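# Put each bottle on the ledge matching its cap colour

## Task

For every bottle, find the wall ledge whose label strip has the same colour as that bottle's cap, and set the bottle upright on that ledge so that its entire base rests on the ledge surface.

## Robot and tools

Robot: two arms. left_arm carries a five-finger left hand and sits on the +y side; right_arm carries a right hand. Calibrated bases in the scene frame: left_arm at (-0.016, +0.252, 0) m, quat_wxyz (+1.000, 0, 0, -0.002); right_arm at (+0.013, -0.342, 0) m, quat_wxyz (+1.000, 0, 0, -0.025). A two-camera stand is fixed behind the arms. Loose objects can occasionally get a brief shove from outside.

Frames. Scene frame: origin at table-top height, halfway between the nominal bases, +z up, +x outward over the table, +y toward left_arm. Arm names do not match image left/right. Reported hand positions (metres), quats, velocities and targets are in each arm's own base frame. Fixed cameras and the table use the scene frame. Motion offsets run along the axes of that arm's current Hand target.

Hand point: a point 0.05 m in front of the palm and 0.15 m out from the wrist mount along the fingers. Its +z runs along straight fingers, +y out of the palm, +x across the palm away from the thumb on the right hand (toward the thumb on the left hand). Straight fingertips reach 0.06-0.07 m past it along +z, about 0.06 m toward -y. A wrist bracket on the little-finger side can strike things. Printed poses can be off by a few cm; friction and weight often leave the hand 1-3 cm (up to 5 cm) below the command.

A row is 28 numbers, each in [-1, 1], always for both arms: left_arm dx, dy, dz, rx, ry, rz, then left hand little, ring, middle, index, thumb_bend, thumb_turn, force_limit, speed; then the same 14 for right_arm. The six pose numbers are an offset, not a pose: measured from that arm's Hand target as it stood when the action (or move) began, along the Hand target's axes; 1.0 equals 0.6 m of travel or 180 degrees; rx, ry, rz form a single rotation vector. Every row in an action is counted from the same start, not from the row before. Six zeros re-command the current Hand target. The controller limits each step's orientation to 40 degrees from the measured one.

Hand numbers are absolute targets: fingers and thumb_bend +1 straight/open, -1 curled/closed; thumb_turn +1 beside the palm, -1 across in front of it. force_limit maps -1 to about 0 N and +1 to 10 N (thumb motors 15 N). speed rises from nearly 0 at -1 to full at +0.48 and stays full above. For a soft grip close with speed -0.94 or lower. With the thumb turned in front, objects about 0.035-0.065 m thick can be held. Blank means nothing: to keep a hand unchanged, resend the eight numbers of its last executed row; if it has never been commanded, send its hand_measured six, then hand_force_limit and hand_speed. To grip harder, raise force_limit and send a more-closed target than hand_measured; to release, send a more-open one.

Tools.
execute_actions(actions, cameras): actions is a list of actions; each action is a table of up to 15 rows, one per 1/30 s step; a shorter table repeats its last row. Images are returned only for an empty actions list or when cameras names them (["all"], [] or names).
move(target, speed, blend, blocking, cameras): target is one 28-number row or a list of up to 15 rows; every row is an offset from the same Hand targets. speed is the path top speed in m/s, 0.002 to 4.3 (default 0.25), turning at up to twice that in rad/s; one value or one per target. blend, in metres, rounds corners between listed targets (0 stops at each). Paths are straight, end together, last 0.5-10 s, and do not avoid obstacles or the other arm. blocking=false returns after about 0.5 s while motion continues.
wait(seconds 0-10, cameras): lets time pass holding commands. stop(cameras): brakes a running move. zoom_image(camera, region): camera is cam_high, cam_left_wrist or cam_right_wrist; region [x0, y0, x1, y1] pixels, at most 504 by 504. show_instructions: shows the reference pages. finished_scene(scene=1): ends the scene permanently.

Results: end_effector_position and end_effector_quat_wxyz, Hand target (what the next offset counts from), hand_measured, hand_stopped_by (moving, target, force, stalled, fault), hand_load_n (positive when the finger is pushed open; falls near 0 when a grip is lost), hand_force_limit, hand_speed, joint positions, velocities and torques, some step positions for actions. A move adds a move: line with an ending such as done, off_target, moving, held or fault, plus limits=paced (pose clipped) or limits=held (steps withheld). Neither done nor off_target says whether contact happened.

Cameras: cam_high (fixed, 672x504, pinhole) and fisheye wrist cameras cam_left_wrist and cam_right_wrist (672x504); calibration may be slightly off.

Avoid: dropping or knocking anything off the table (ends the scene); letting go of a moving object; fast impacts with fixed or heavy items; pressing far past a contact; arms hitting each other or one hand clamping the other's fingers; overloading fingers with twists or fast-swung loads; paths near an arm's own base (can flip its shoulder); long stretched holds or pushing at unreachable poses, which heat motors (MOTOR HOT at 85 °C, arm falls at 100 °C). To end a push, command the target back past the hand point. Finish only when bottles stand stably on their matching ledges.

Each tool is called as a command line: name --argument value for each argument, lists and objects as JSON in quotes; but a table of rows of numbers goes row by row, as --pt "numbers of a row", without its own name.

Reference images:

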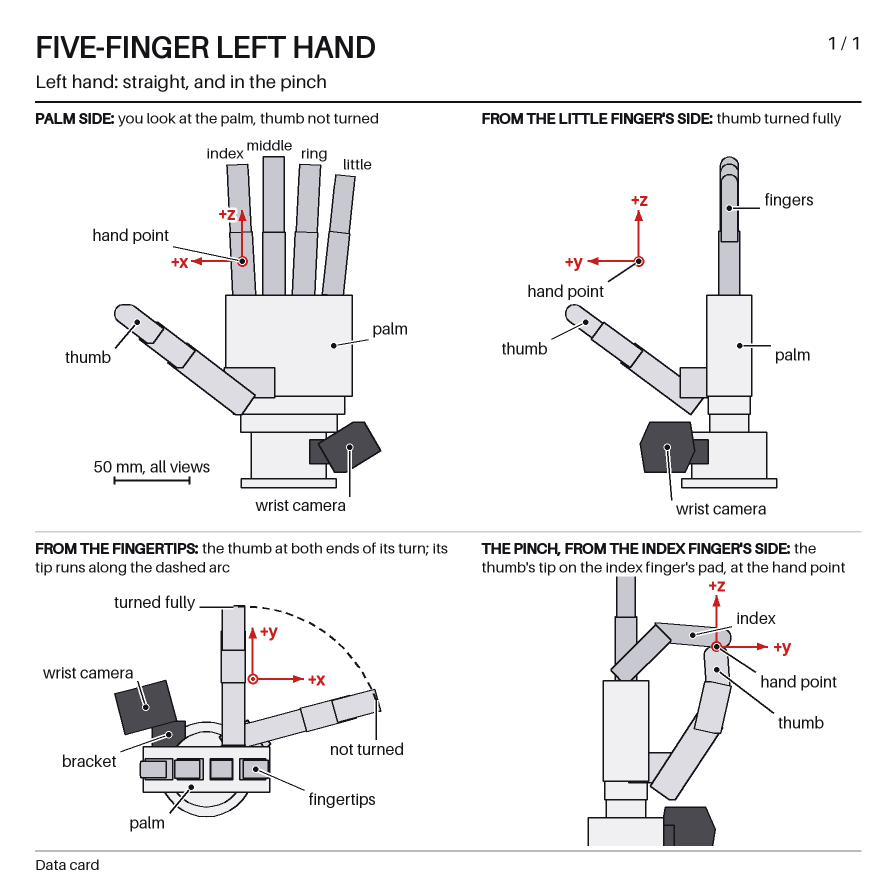

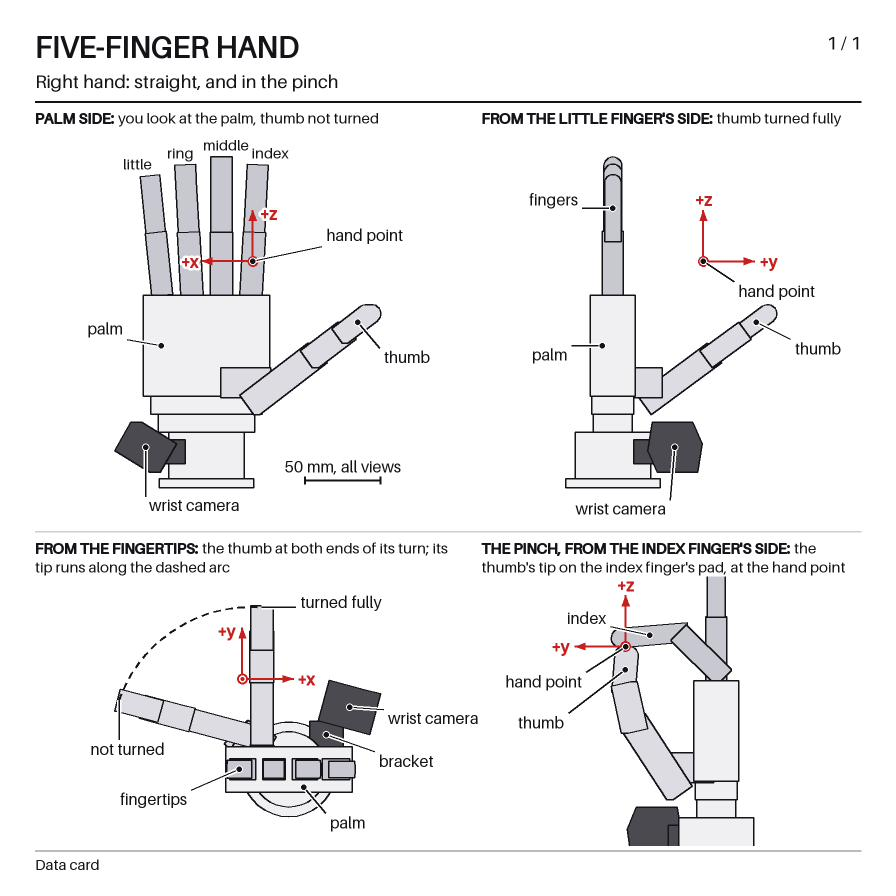

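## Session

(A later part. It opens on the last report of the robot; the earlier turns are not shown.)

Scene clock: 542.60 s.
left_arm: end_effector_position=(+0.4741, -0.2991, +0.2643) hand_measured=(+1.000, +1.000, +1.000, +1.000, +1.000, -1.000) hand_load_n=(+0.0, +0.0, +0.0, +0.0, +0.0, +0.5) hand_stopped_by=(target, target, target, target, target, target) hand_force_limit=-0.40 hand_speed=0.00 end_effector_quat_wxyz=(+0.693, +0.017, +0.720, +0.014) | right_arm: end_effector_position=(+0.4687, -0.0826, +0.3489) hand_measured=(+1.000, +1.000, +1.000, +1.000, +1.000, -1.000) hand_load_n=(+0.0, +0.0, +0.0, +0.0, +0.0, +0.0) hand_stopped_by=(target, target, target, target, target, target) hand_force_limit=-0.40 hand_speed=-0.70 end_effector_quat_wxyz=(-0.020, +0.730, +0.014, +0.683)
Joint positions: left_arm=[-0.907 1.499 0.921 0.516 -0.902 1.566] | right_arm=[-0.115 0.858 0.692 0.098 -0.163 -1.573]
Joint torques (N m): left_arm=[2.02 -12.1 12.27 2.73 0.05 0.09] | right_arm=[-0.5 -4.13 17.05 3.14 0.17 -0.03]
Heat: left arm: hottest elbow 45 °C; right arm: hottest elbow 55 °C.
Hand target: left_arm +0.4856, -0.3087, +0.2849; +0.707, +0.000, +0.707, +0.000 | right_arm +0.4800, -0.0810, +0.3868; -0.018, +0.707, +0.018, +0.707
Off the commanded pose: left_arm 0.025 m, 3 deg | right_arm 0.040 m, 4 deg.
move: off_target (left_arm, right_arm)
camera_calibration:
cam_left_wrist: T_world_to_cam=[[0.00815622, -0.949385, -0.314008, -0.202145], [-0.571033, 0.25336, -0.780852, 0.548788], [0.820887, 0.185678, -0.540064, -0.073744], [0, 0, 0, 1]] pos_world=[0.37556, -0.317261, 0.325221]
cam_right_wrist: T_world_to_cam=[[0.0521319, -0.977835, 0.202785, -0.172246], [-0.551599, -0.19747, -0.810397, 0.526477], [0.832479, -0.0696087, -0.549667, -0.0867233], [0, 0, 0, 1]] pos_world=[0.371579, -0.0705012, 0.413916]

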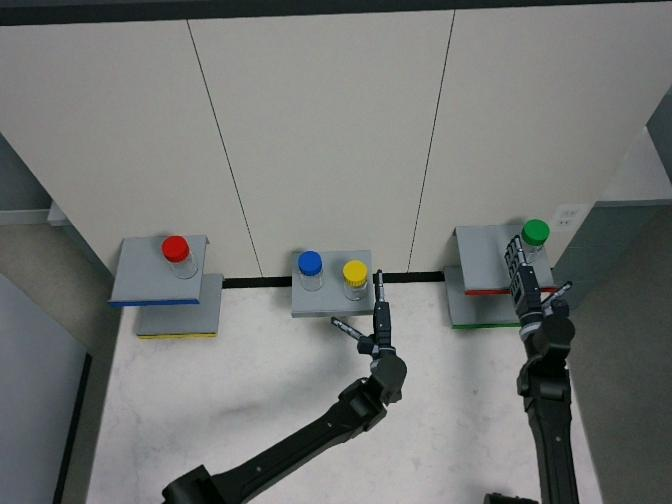

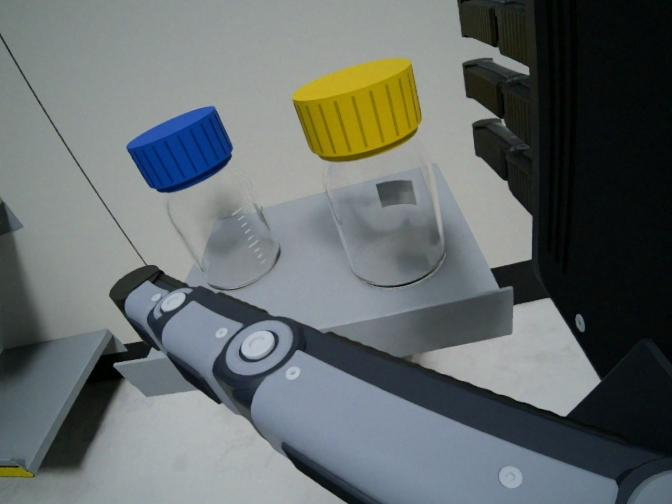

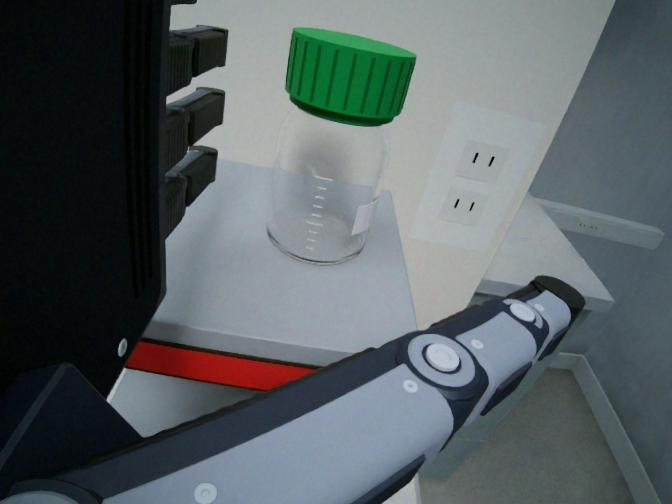

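move --target '[0.0233,0.0033,0.1033,0,0,0, 1, 1, 1, 1, 1, -1, -0.4, 0, -0.005,0.004,0.1265, 0,0,0, 1, 1, 1, 1, 1, -1, -0.4, -0.7]' --speed 0.1 --cameras '["all"]'

Scene clock: 558.63 s.
left_arm: end_effector_position=(+0.5346, -0.2979, +0.2507) hand_measured=(+1.000, +1.000, +1.000, +1.000, +1.000, -1.000) hand_load_n=(+0.0, +0.0, +0.0, +0.0, +0.0, +0.0) hand_stopped_by=(target, target, target, target, target, target) hand_force_limit=-0.40 hand_speed=0.00 end_effector_quat_wxyz=(+0.692, +0.015, +0.721, +0.012) | right_arm: end_effector_position=(+0.5422, -0.0828, +0.3489) hand_measured=(+1.000, +1.000, +1.000, +1.000, +1.000, -1.000) hand_load_n=(+0.0, +0.0, +0.0, +0.0, +0.0, +0.0) hand_stopped_by=(target, target, target, target, target, target) hand_force_limit=-0.40 hand_speed=-0.70 end_effector_quat_wxyz=(-0.019, +0.729, +0.015, +0.684)
Joint positions: left_arm=[-0.809 1.611 1.015 0.536 -0.803 1.566] | right_arm=[-0.09 1.089 0.824 0.201 -0.137 -1.573]
Joint torques (N m): left_arm=[1.67 -13.57 12.42 2.8 0.03 0.11] | right_arm=[-0.44 -7.36 16.75 3.12 0.17 -0.03]
Heat: left arm: hottest elbow 48 °C; right arm: hottest elbow 54 °C.
Hand target: left_arm +0.5476, -0.3067, +0.2709; +0.707, +0.000, +0.707, +0.000 | right_arm +0.5559, -0.0796, +0.3838; -0.018, +0.707, +0.018, +0.707
Off the commanded pose: left_arm 0.026 m, 3 deg | right_arm 0.038 m, 4 deg.
move: off_target (left_arm, right_arm)
camera_calibration:
cam_left_wrist: T_world_to_cam=[[0.00727524, -0.950983, -0.309157, -0.207077], [-0.5738, 0.249231, -0.780152, 0.572488], [0.818963, 0.18307, -0.543861, -0.129756], [0, 0, 0, 1]] pos_world=[0.436265, -0.315855, 0.31204]
cam_right_wrist: T_world_to_cam=[[0.0501206, -0.977502, 0.204885, -0.175934], [-0.549503, -0.198291, -0.81162, 0.566149], [0.833987, -0.0719059, -0.547078, -0.149952], [0, 0, 0, 1]] pos_world=[0.444976, -0.070496, 0.413509]

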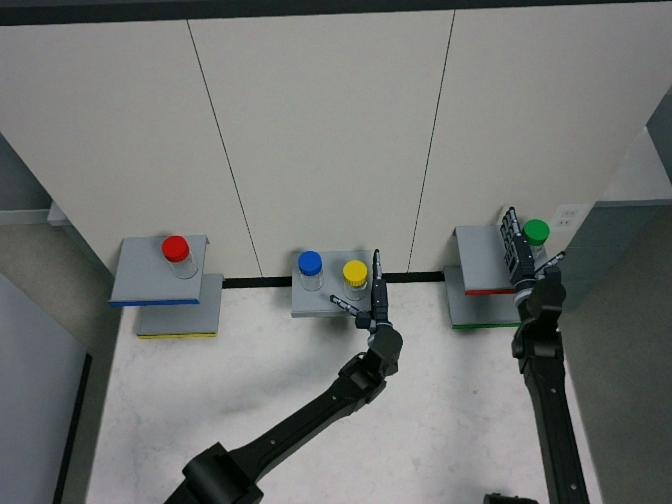

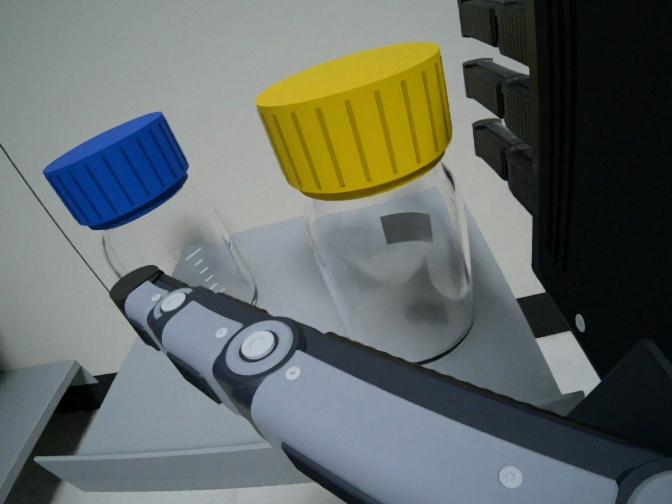

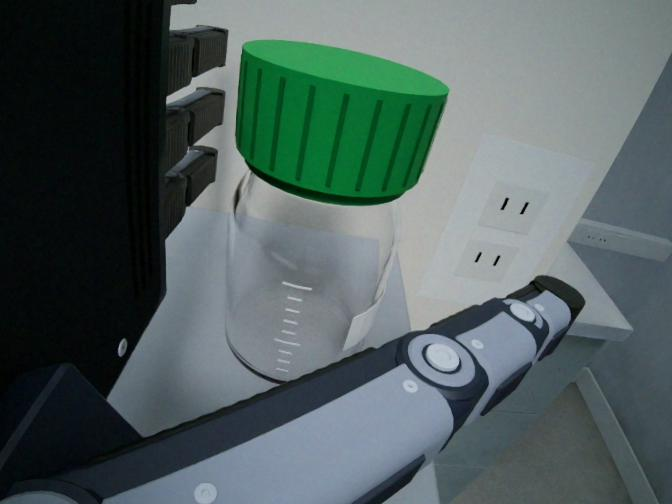

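move --target '[0,0,0,0,0,0, 1, 1, -1, -1, -1, -1, -0.4, -0.8, 0,0,0,0,0,0, 1, 1, -1, -1, -1, -1, -0.4, -0.8]' --speed 0.1 --cameras '["all"]'

Scene clock: 567.17 s.
left_arm: end_effector_position=(+0.5342, -0.3046, +0.2554) hand_measured=(+1.000, +1.000, +0.190, +0.282, +0.634, -1.000) hand_load_n=(+0.0, +0.0, +9.5, +1.0, +9.0, +1.0) hand_stopped_by=(target, target, force, force, force, target) hand_force_limit=-0.40 hand_speed=-0.80 end_effector_quat_wxyz=(+0.695, +0.018, +0.719, +0.005) | right_arm: end_effector_position=(+0.5433, -0.0773, +0.3481) hand_measured=(+1.000, +1.000, +0.152, +0.226, +0.604, -1.000) hand_load_n=(+0.0, +0.0, +4.5, +2.5, +8.0, +0.0) hand_stopped_by=(target, target, force, force, force, target) hand_force_limit=-0.40 hand_speed=-0.80 end_effector_quat_wxyz=(-0.022, +0.730, +0.018, +0.683)
Joint positions: left_arm=[-0.816 1.611 1.024 0.537 -0.799 1.567] | right_arm=[-0.08 1.091 0.824 0.201 -0.136 -1.573]
Joint torques (N m): left_arm=[2.2 -13.74 11.81 2.69 -0.11 0.1] | right_arm=[-0.73 -7.53 16.73 3.11 0.13 -0.04]
Heat: left arm: hottest elbow 49 °C; right arm: hottest elbow 58 °C.
Hand target: left_arm +0.5476, -0.3067, +0.2709; +0.707, +0.000, +0.707, +0.000 | right_arm +0.5559, -0.0796, +0.3838; -0.018, +0.707, +0.018, +0.707
Off the commanded pose: left_arm 0.021 m, 3 deg | right_arm 0.038 m, 4 deg.
move: off_target (left_arm, right_arm)
camera_calibration:
cam_left_wrist: T_world_to_cam=[[-0.00225914, -0.952974, -0.303044, -0.209033], [-0.565053, 0.251245, -0.78587, 0.574993], [0.825052, 0.16946, -0.539048, -0.134302], [0, 0, 0, 1]] pos_world=[0.435235, -0.320908, 0.316128]
cam_right_wrist: T_world_to_cam=[[0.0594022, -0.976996, 0.204817, -0.175442], [-0.548944, -0.203341, -0.810748, 0.566151], [0.833746, -0.0642727, -0.548395, -0.14976], [0, 0, 0, 1]] pos_world=[0.446069, -0.06591, 0.412811]

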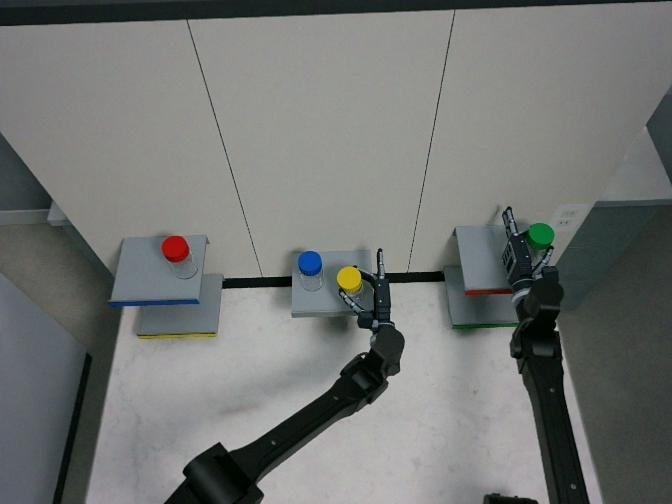

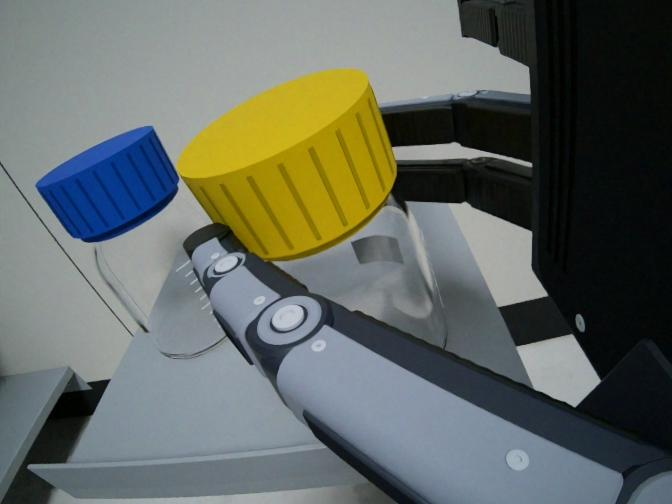

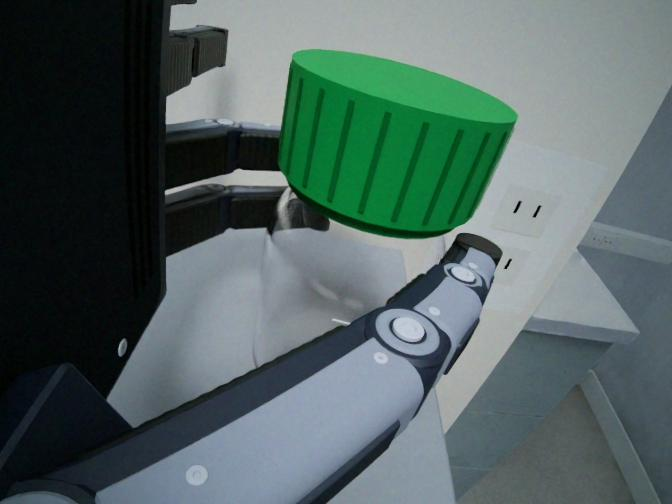

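zoom_image --camera "cam_left_wrist" --region '[0, 50, 504, 504]'

zoom_image --camera "cam_high" --region '[270, 230, 420, 350]'

Scaled by 1.000.

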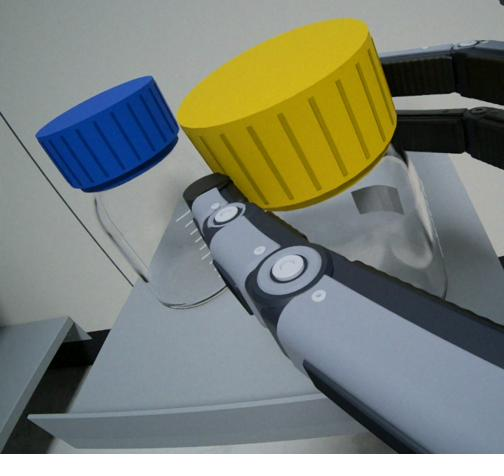

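Scaled by 3.360 from the camera's 672x504 image, which has a finer 960x720 frame.

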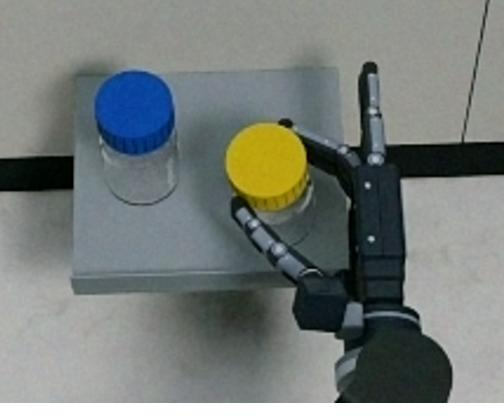

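move --target '[0,0,0,0,0,0, 1, 1, 0.7, 0.7, 1, -1, -0.4, -0.85, 0,0,0,0,0,0, 1, 1, -1, -1, -1, -1, -0.4, -0.8]' --speed 0.1 --cameras '["cam_left_wrist"]'

Scene clock: 589.33 s.
left_arm: end_effector_position=(+0.5343, -0.3047, +0.2544) hand_measured=(+1.000, +1.000, +0.700, +0.700, +1.000, -1.000) hand_load_n=(+0.0, +0.0, +0.0, +0.0, +0.0, +0.0) hand_stopped_by=(target, target, target, target, target, target) hand_force_limit=-0.40 hand_speed=-0.85 end_effector_quat_wxyz=(+0.694, +0.017, +0.719, +0.005) | right_arm: end_effector_position=(+0.5433, -0.0773, +0.3481) hand_measured=(+1.000, +1.000, +0.152, +0.226, +0.604, -1.000) hand_load_n=(+0.0, +0.0, +4.5, +3.0, +8.0, -0.5) hand_stopped_by=(target, target, force, force, force, target) hand_force_limit=-0.40 hand_speed=-0.80 end_effector_quat_wxyz=(-0.022, +0.730, +0.018, +0.683)
Joint positions: left_arm=[-0.816 1.612 1.024 0.537 -0.799 1.566] | right_arm=[-0.08 1.091 0.824 0.201 -0.136 -1.573]
Joint torques (N m): left_arm=[1.96 -13.92 11.81 2.67 -0.14 0.1] | right_arm=[-0.73 -7.53 16.73 3.11 0.13 -0.04]
Heat: left arm: hottest elbow 45 °C; right arm: hottest elbow 64 °C.
Hand target: left_arm +0.5476, -0.3067, +0.2709; +0.707, +0.000, +0.707, +0.000 | right_arm +0.5559, -0.0796, +0.3838; -0.018, +0.707, +0.018, +0.707
Off the commanded pose: left_arm 0.021 m, 3 deg | right_arm 0.038 m, 4 deg.
move: off_target (left_arm, right_arm)
camera_calibration:
cam_left_wrist: T_world_to_cam=[[-0.00258439, -0.953093, -0.302666, -0.20948], [-0.565941, 0.250926, -0.785332, 0.574646], [0.824442, 0.169262, -0.540043, -0.134348], [0, 0, 0, 1]] pos_world=[0.435437, -0.321107, 0.315332]
Images, in order (width x height): cam_left_wrist 672x504.

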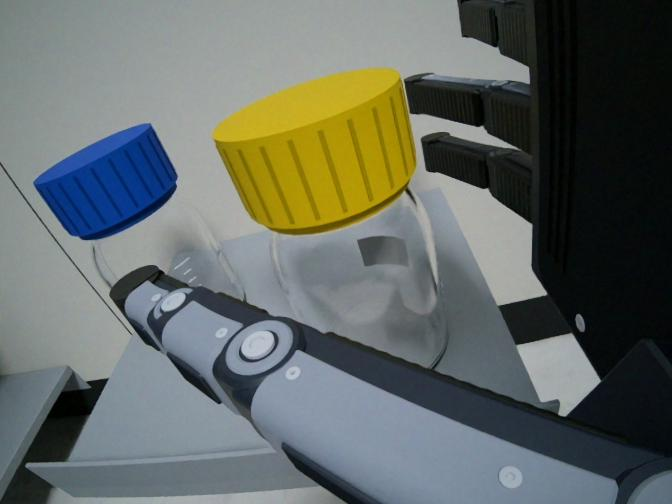

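move --target '[0.018,0.004,0,0,0,0, 1, 1, 0.7, 0.7, 1, -1, -0.4, -0.85, 0,0,0,0,0,0, 1, 1, -1, -1, -1, -1, -0.4, -0.8]' --speed 0.05 --cameras '["cam_left_wrist"]'

Scene clock: 598.27 s.
left_arm: end_effector_position=(+0.5365, -0.3058, +0.2518) hand_measured=(+1.000, +1.000, +0.700, +0.700, +1.000, -1.000) hand_load_n=(+0.0, +0.0, +0.0, +0.0, +0.0, +0.5) hand_stopped_by=(target, target, target, target, target, target) hand_force_limit=-0.40 hand_speed=-0.85 end_effector_quat_wxyz=(+0.698, +0.013, +0.716, +0.002) | right_arm: end_effector_position=(+0.5433, -0.0773, +0.3481) hand_measured=(+1.000, +1.000, +0.152, +0.226, +0.604, -1.000) hand_load_n=(+0.0, +0.0, +4.0, +3.0, +8.0, -0.5) hand_stopped_by=(target, target, force, force, force, target) hand_force_limit=-0.40 hand_speed=-0.80 end_effector_quat_wxyz=(-0.022, +0.730, +0.018, +0.683)
Joint positions: left_arm=[-0.815 1.624 1.024 0.564 -0.799 1.566] | right_arm=[-0.08 1.091 0.824 0.201 -0.136 -1.573]
Joint torques (N m): left_arm=[2.26 -13.86 10.14 2.88 0.03 0.09] | right_arm=[-0.73 -7.47 16.73 3.11 0.14 -0.04]
Heat: left arm: hottest elbow 45 °C; right arm: hottest elbow 65 °C.
Hand target: left_arm +0.5476, -0.3043, +0.2601; +0.707, +0.000, +0.707, +0.000 | right_arm +0.5559, -0.0796, +0.3838; -0.018, +0.707, +0.018, +0.707
Off the commanded pose: left_arm 0.014 m, 2 deg | right_arm 0.038 m, 4 deg.
move: off_target (left_arm, right_arm)
camera_calibration:
cam_left_wrist: T_world_to_cam=[[0.00173962, -0.956094, -0.293055, -0.216829], [-0.558826, 0.242097, -0.79316, 0.569481], [0.829283, 0.165146, -0.533869, -0.142783], [0, 0, 0, 1]] pos_world=[0.437025, -0.321598, 0.311919]
Images, in order (width x height): cam_left_wrist 672x504.

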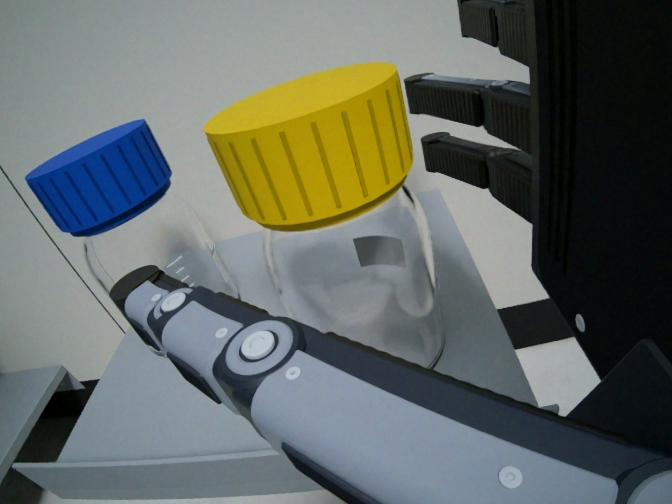

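move --pt "0.012 0 0 0 0 0 1 1 0.7 0.7 1 -1 -0.4 -0.85 0.0583 0 0 0 0 0 1 1 -1 -1 -1 -1 -0.4 -0.8" --pt "0.012 0 0 0 0 0 1 1 0.7 0.7 1 -1 -0.4 -0.85 0.04 0 -0.352 0 0 0 1 1 -1 -1 -1 -1 -0.4 -0.8" --pt "0.012 0 0 0 0 0 1 1 0.7 0.7 1 -1 -0.4 -0.85 -0.298 -0.125 -0.3457 0 0 0 1 1 -1 -1 -1 -1 -0.4 -0.8" --speed 0.15 --blend '[0.01,0.02,0]' --cameras '["all"]'

Scene clock: 624.57 s.
left_arm: end_effector_position=(+0.5378, -0.3072, +0.2487) hand_measured=(+1.000, +1.000, +0.700, +0.700, +1.000, -1.000) hand_load_n=(+0.0, +0.0, +0.0, +0.0, +0.0, +0.0) hand_stopped_by=(target, target, target, target, target, target) hand_force_limit=-0.40 hand_speed=-0.85 end_effector_quat_wxyz=(+0.700, +0.011, +0.714, +0.000) | right_arm: end_effector_position=(+0.3407, -0.0159, +0.1901) hand_measured=(+1.000, +1.000, +0.152, +0.226, +0.604, -1.000) hand_load_n=(+0.0, +0.0, +2.5, +2.5, +6.5, +1.0) hand_stopped_by=(target, target, force, force, force, target) hand_force_limit=-0.40 hand_speed=-0.80 end_effector_quat_wxyz=(-0.018, +0.721, +0.019, +0.693)
Joint positions: left_arm=[-0.815 1.635 1.024 0.582 -0.799 1.566] | right_arm=[0.233 0.479 0.121 0.317 0.18 -1.563]
Joint torques (N m): left_arm=[2.26 -14.1 9.54 2.84 0 0.09] | right_arm=[-0.44 0.56 12.62 3.54 0.21 -0.12]
Heat: left arm: hottest elbow 43 °C; right arm: hottest elbow 65 °C.
Hand target: left_arm +0.5476, -0.3043, +0.2529; +0.707, +0.000, +0.707, +0.000 | right_arm +0.3449, -0.0150, +0.2051; -0.018, +0.707, +0.018, +0.707
Off the commanded pose: left_arm 0.011 m, 2 deg | right_arm 0.016 m, 2 deg.
move: off_target (left_arm, right_arm)
camera_calibration:
cam_left_wrist: T_world_to_cam=[[0.003326, -0.957704, -0.287737, -0.221757], [-0.554626, 0.23766, -0.797438, 0.565622], [0.832093, 0.162239, -0.530377, -0.148628], [0, 0, 0, 1]] pos_world=[0.438118, -0.32269, 0.308412]
cam_right_wrist: T_world_to_cam=[[0.0508615, -0.976018, 0.211663, -0.0693797], [-0.527999, -0.206175, -0.823838, 0.334647], [0.847721, -0.0698561, -0.525823, -0.072678], [0, 0, 0, 1]] pos_world=[0.241833, -0.00379696, 0.252164]

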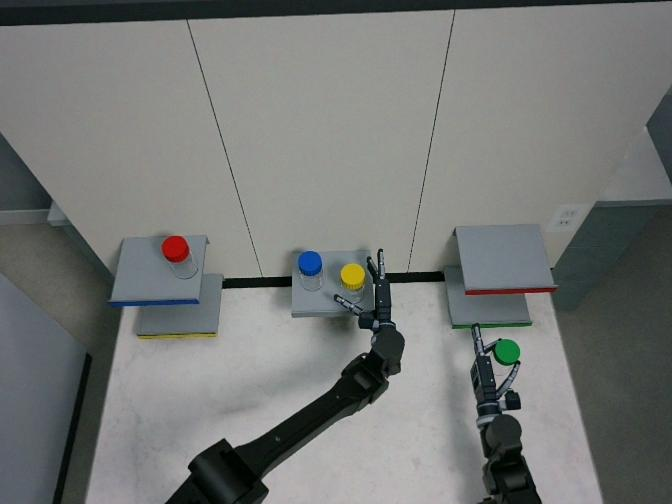

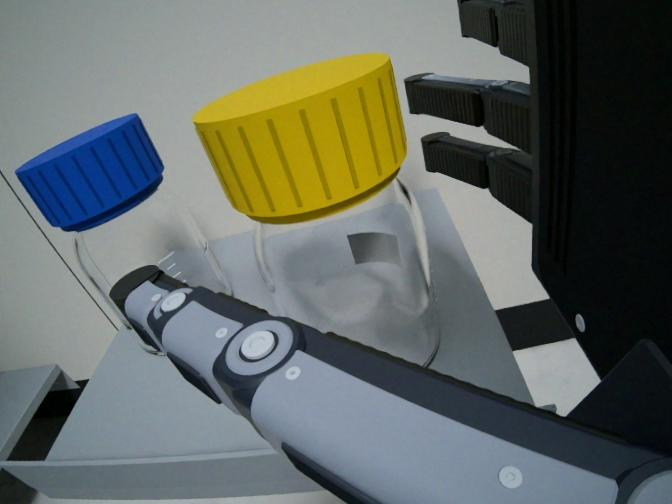

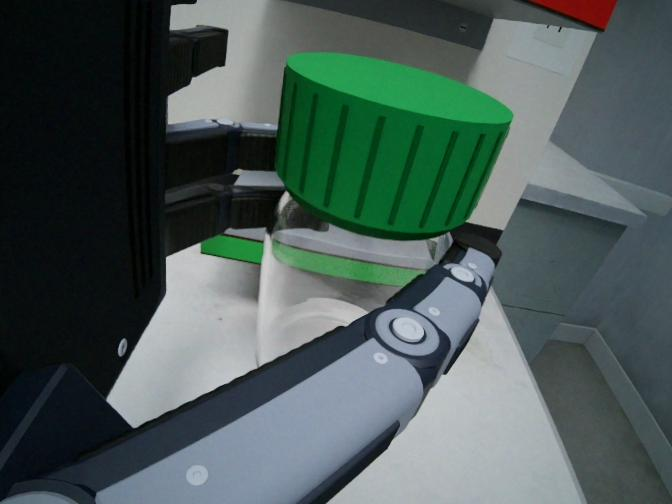

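move --target '[0.003,0.01,0,0,0,0, 1, 1, 0.7, 0.7, 1, -1, -0.4, -0.85, 0.0,-0.003,0.1,0,0,0, 1, 1, -1, -1, -1, -1, -0.4, -0.8]' --speed 0.12 --cameras '["all"]'

Scene clock: 636.50 s.
left_arm: end_effector_position=(+0.5404, -0.3035, +0.2500) hand_measured=(+1.000, +1.000, +0.700, +0.700, +1.000, -1.000) hand_load_n=(+0.0, +0.0, +0.0, +0.0, -0.5, +0.5) hand_stopped_by=(target, target, target, target, target, target) hand_force_limit=-0.40 hand_speed=-0.85 end_effector_quat_wxyz=(+0.702, +0.007, +0.712, +0.000) | right_arm: end_effector_position=(+0.3838, -0.0099, +0.1642) hand_measured=(+1.000, +1.000, +0.152, +0.226, +0.604, -1.000) hand_load_n=(+0.0, +0.0, +3.0, +2.5, +6.0, +1.0) hand_stopped_by=(target, target, force, force, force, target) hand_force_limit=-0.40 hand_speed=-0.80 end_effector_quat_wxyz=(-0.017, +0.738, +0.023, +0.674)
Joint positions: left_arm=[-0.807 1.635 1.024 0.59 -0.797 1.566] | right_arm=[0.207 0.856 0.169 0.596 0.15 -1.563]
Joint torques (N m): left_arm=[2.08 -14.86 8.28 2.81 0.05 0.08] | right_arm=[-1.55 -2.32 15.17 3.55 -0.13 -0.13]
Heat: left arm: hottest elbow 42 °C; right arm: hottest elbow 61 °C.
Hand target: left_arm +0.5476, -0.2983, +0.2511; +0.707, +0.000, +0.707, +0.000 | right_arm +0.4047, -0.0102, +0.2051; -0.018, +0.707, +0.018, +0.707
Off the commanded pose: left_arm 0.009 m, 1 deg | right_arm 0.046 m, 5 deg.
move: off_target (right_arm)
camera_calibration:
cam_left_wrist: T_world_to_cam=[[0.0106714, -0.959255, -0.282339, -0.223787], [-0.551919, 0.229799, -0.801609, 0.564391], [0.833829, 0.164383, -0.526979, -0.15187], [0, 0, 0, 1]] pos_world=[0.440521, -0.319401, 0.309205]
cam_right_wrist: T_world_to_cam=[[0.0660337, -0.97379, 0.217652, -0.067053], [-0.567301, -0.216083, -0.794655, 0.347473], [0.820858, -0.0710003, -0.566701, -0.10532], [0, 0, 0, 1]] pos_world=[0.288002, 0.00230965, 0.231031]

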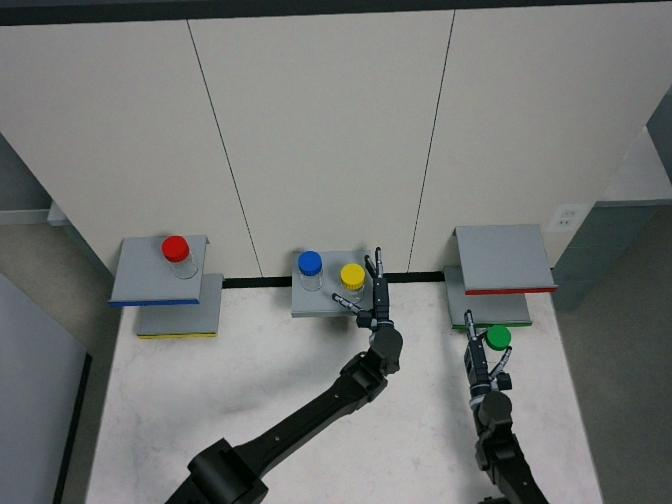

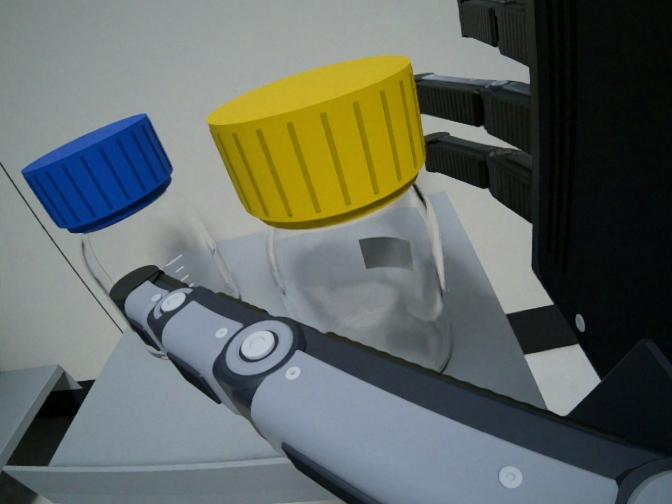

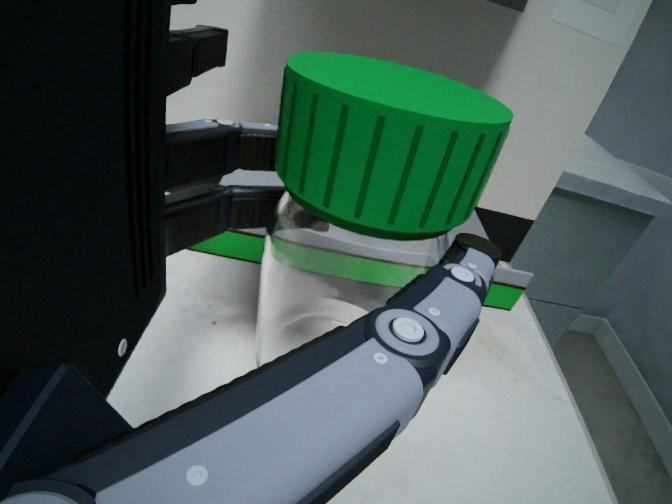

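move --target '[0.0,0.0,0,0,0,0, 1, 1, 0.19, -1, -1, -1, -0.4, -0.9, 0.035,0,0,0,0,0, 1, 1, -1, -1, -1, -1, -0.4, -0.8]' --speed 0.08 --cameras '["all"]'

Scene clock: 645.90 s.
left_arm: end_effector_position=(+0.5412, -0.3042, +0.2492) hand_measured=(+1.000, +1.000, +0.190, +0.142, +0.700, -1.000) hand_load_n=(+0.0, +0.0, +0.0, +6.0, +4.5, -2.0) hand_stopped_by=(target, target, target, force, force, target) hand_force_limit=-0.40 hand_speed=-0.90 end_effector_quat_wxyz=(+0.701, +0.010, +0.713, -0.002) | right_arm: end_effector_position=(+0.3884, -0.0096, +0.1839) hand_measured=(+1.000, +1.000, +0.152, +0.226, +0.604, -1.000) hand_load_n=(+0.0, +0.0, +2.5, +2.5, +6.5, +1.0) hand_stopped_by=(target, target, force, force, force, target) hand_force_limit=-0.40 hand_speed=-0.80 end_effector_quat_wxyz=(-0.017, +0.734, +0.022, +0.679)
Joint positions: left_arm=[-0.806 1.635 1.022 0.59 -0.788 1.566] | right_arm=[0.206 0.807 0.207 0.521 0.15 -1.563]
Joint torques (N m): left_arm=[2.32 -14.33 8.29 2.81 -0.01 0.13] | right_arm=[-1.55 -4.13 15.86 2.21 -0.14 -0.13]
Heat: left arm: hottest elbow 42 °C; right arm: hottest elbow 61 °C.
Hand target: left_arm +0.5476, -0.2983, +0.2511; +0.707, +0.000, +0.707, +0.000 | right_arm +0.4047, -0.0102, +0.2261; -0.018, +0.707, +0.018, +0.707
Off the commanded pose: left_arm 0.009 m, 1 deg | right_arm 0.045 m, 4 deg.
move: off_target (right_arm)
camera_calibration:
cam_left_wrist: T_world_to_cam=[[0.0029873, -0.959031, -0.283286, -0.22012], [-0.551073, 0.234812, -0.800738, 0.565088], [0.834452, 0.158504, -0.527795, -0.15465], [0, 0, 0, 1]] pos_world=[0.44111, -0.319279, 0.308507]
cam_right_wrist: T_world_to_cam=[[0.0618709, -0.974438, 0.215971, -0.0693298], [-0.558085, -0.213173, -0.801934, 0.363649], [0.827474, -0.0709138, -0.557009, -0.102298], [0, 0, 0, 1]] pos_world=[0.291886, 0.00270824, 0.249615]

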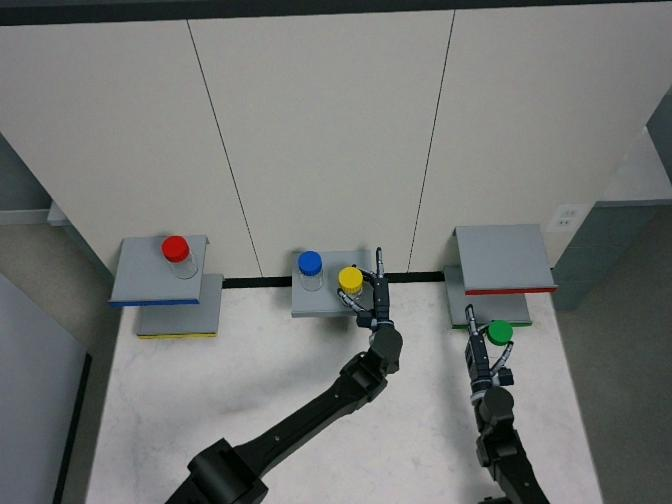

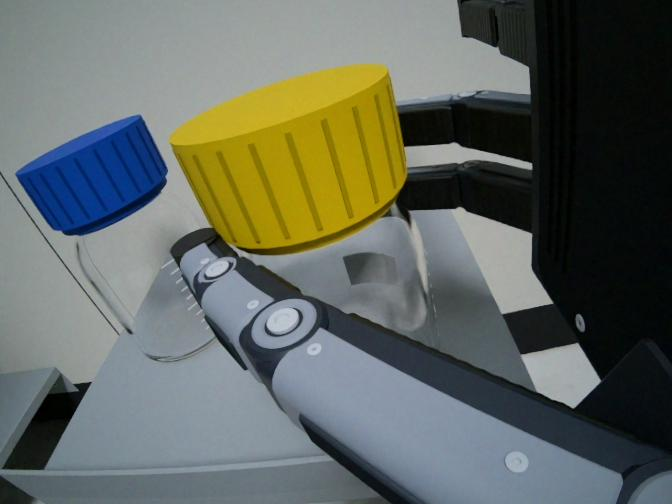

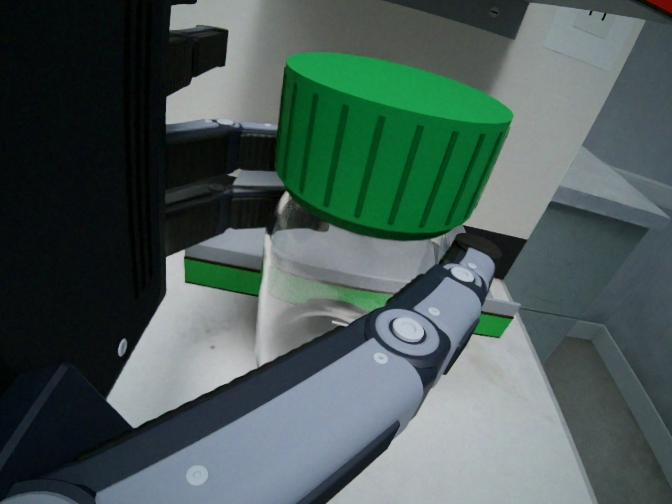

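move --target '[0.0,0.0,0,0,0,0, 1, 1, -1, -1, -1, -1, -0.6, -0.92, 0.0,0.004,0.1,0,0,0, 1, 1, -1, -1, -1, -1, -0.4, -0.8]' --speed 0.08 --cameras '["all"]'

Scene clock: 657.27 s.
left_arm: end_effector_position=(+0.5412, -0.3042, +0.2492) hand_measured=(+1.000, +1.000, +0.118, +0.142, +0.702, -1.000) hand_load_n=(+0.0, +0.0, +3.0, +4.0, +6.5, -1.0) hand_stopped_by=(target, target, force, force, force, target) hand_force_limit=-0.60 hand_speed=-0.92 end_effector_quat_wxyz=(+0.701, +0.010, +0.713, -0.002) | right_arm: end_effector_position=(+0.4431, -0.0086, +0.1867) hand_measured=(+1.000, +1.000, +0.152, +0.226, +0.604, -1.000) hand_load_n=(+0.0, +0.0, +3.0, +2.5, +6.0, +1.0) hand_stopped_by=(target, target, force, force, force, target) hand_force_limit=-0.40 hand_speed=-0.80 end_effector_quat_wxyz=(-0.017, +0.737, +0.021, +0.675)
Joint positions: left_arm=[-0.806 1.635 1.022 0.59 -0.788 1.566] | right_arm=[0.166 1.048 0.328 0.632 0.111 -1.563]
Joint torques (N m): left_arm=[2.32 -14.56 8.24 2.81 -0.02 0.08] | right_arm=[-1.61 -5.07 14.98 3.56 -0.15 -0.13]
Heat: left arm: hottest elbow 42 °C; right arm: hottest elbow 62 °C.
Hand target: left_arm +0.5476, -0.2983, +0.2511; +0.707, +0.000, +0.707, +0.000 | right_arm +0.4648, -0.0096, +0.2260; -0.018, +0.707, +0.018, +0.707
Off the commanded pose: left_arm 0.009 m, 1 deg | right_arm 0.045 m, 5 deg.
move: off_target (right_arm)
camera_calibration:
cam_left_wrist: T_world_to_cam=[[0.0029873, -0.959031, -0.283286, -0.22012], [-0.551073, 0.234812, -0.800738, 0.565088], [0.834452, 0.158504, -0.527795, -0.15465], [0, 0, 0, 1]] pos_world=[0.44111, -0.319279, 0.308507]
cam_right_wrist: T_world_to_cam=[[0.0623574, -0.974854, 0.213941, -0.0722549], [-0.566126, -0.211086, -0.796834, 0.399286], [0.821957, -0.0714293, -0.565053, -0.141918], [0, 0, 0, 1]] pos_world=[0.347202, 0.00370845, 0.253431]

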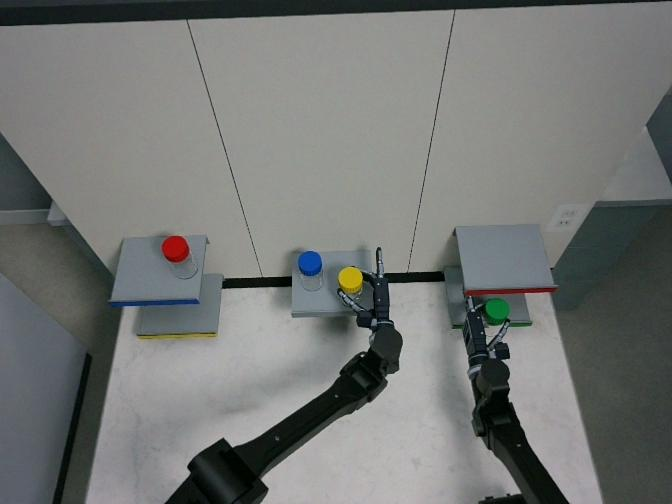

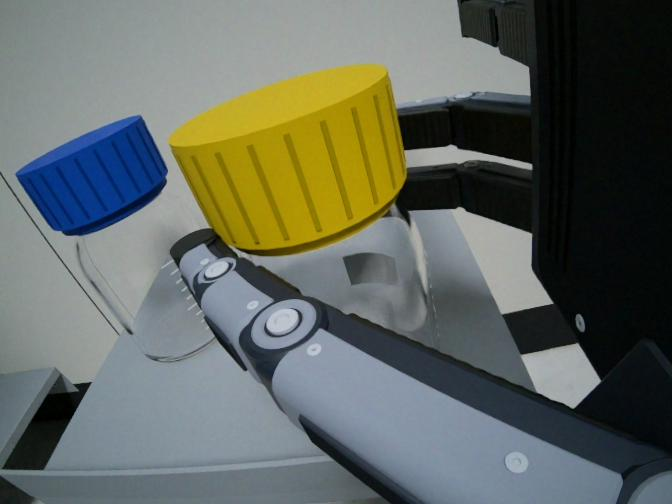

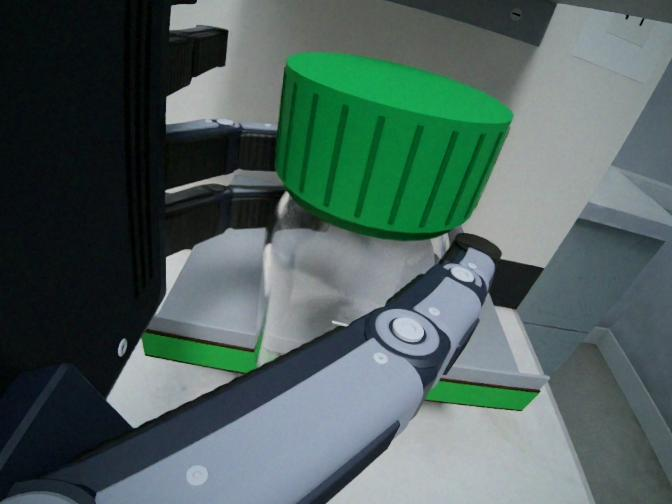

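move --target '[-0.07,0.0,0,0,0,0, 1, 1, -1, -1, -1, -1, -0.6, -0.92, -0.005,0.004,0.12,0,0,0, 1, 1, -1, -1, -1, -1, -0.4, -0.8]' --speed 0.08 --cameras '["all"]'

Scene clock: 665.73 s.
left_arm: end_effector_position=(+0.5368, -0.3012, +0.2494) hand_measured=(+1.000, +1.000, +0.118, +0.142, +0.702, -1.000) hand_load_n=(+0.0, +0.0, +3.0, +5.0, +6.5, +0.5) hand_stopped_by=(target, target, force, force, force, target) hand_force_limit=-0.60 hand_speed=-0.92 end_effector_quat_wxyz=(+0.688, +0.024, +0.726, +0.010) | right_arm: end_effector_position=(+0.5148, -0.0061, +0.1875) hand_measured=(+1.000, +1.000, +0.152, +0.226, +0.604, -1.000) hand_load_n=(+0.0, +0.0, +2.5, +2.5, +6.5, +1.5) hand_stopped_by=(target, target, force, force, force, target) hand_force_limit=-0.40 hand_speed=-0.80 end_effector_quat_wxyz=(-0.019, +0.736, +0.020, +0.677)
Joint positions: left_arm=[-0.807 1.612 1.022 0.513 -0.786 1.564] | right_arm=[0.137 1.29 0.496 0.711 0.082 -1.563]
Joint torques (N m): left_arm=[2.02 -17.79 12.68 1.37 -0.14 0.14] | right_arm=[-1.61 -8.41 14.22 3.56 -0.16 -0.13]
Heat: left arm: hottest elbow 41 °C; right arm: hottest elbow 59 °C.
Hand target: left_arm +0.5476, -0.2983, +0.2931; +0.707, +0.000, +0.707, +0.000 | right_arm +0.5368, -0.0084, +0.2230; -0.018, +0.707, +0.018, +0.707
Off the commanded pose: left_arm 0.045 m, 4 deg | right_arm 0.042 m, 5 deg.
move: off_target (left_arm, right_arm)
camera_calibration:
cam_left_wrist: T_world_to_cam=[[-0.011123, -0.947849, -0.318525, -0.197504], [-0.579589, 0.265688, -0.770381, 0.579242], [0.814833, 0.176045, -0.552318, -0.129392], [0, 0, 0, 1]] pos_world=[0.438959, -0.318323, 0.311862]
cam_right_wrist: T_world_to_cam=[[0.061343, -0.975535, 0.211111, -0.0734071], [-0.562784, -0.208487, -0.799879, 0.439863], [0.824325, -0.069743, -0.561805, -0.202038], [0, 0, 0, 1]] pos_world=[0.418596, 0.00600378, 0.253829]

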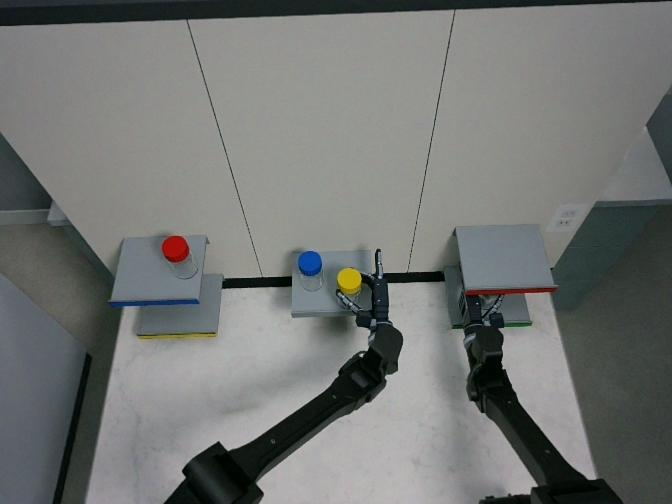

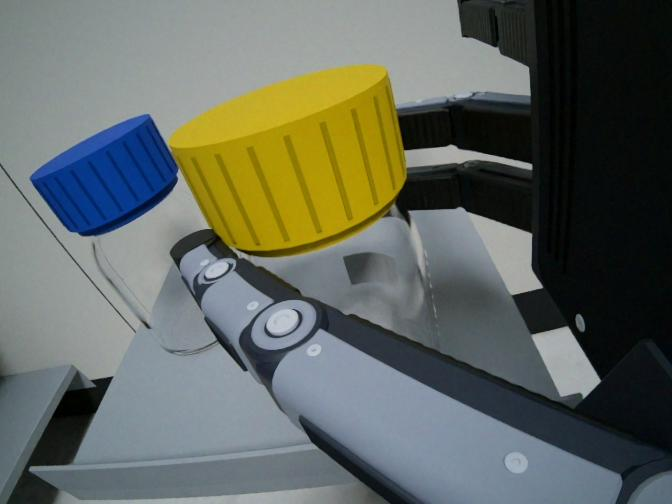

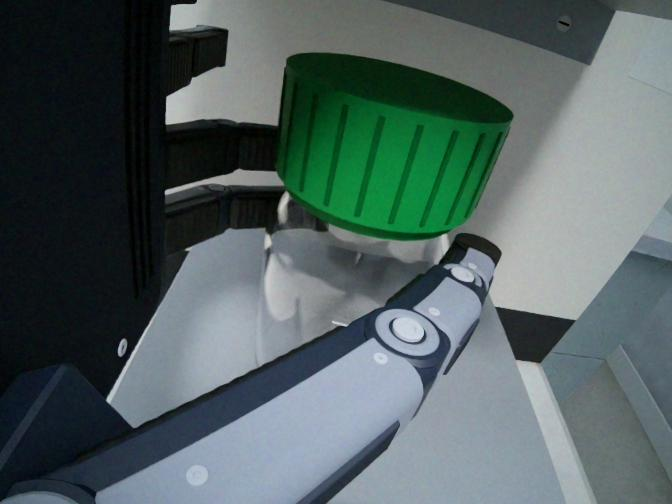

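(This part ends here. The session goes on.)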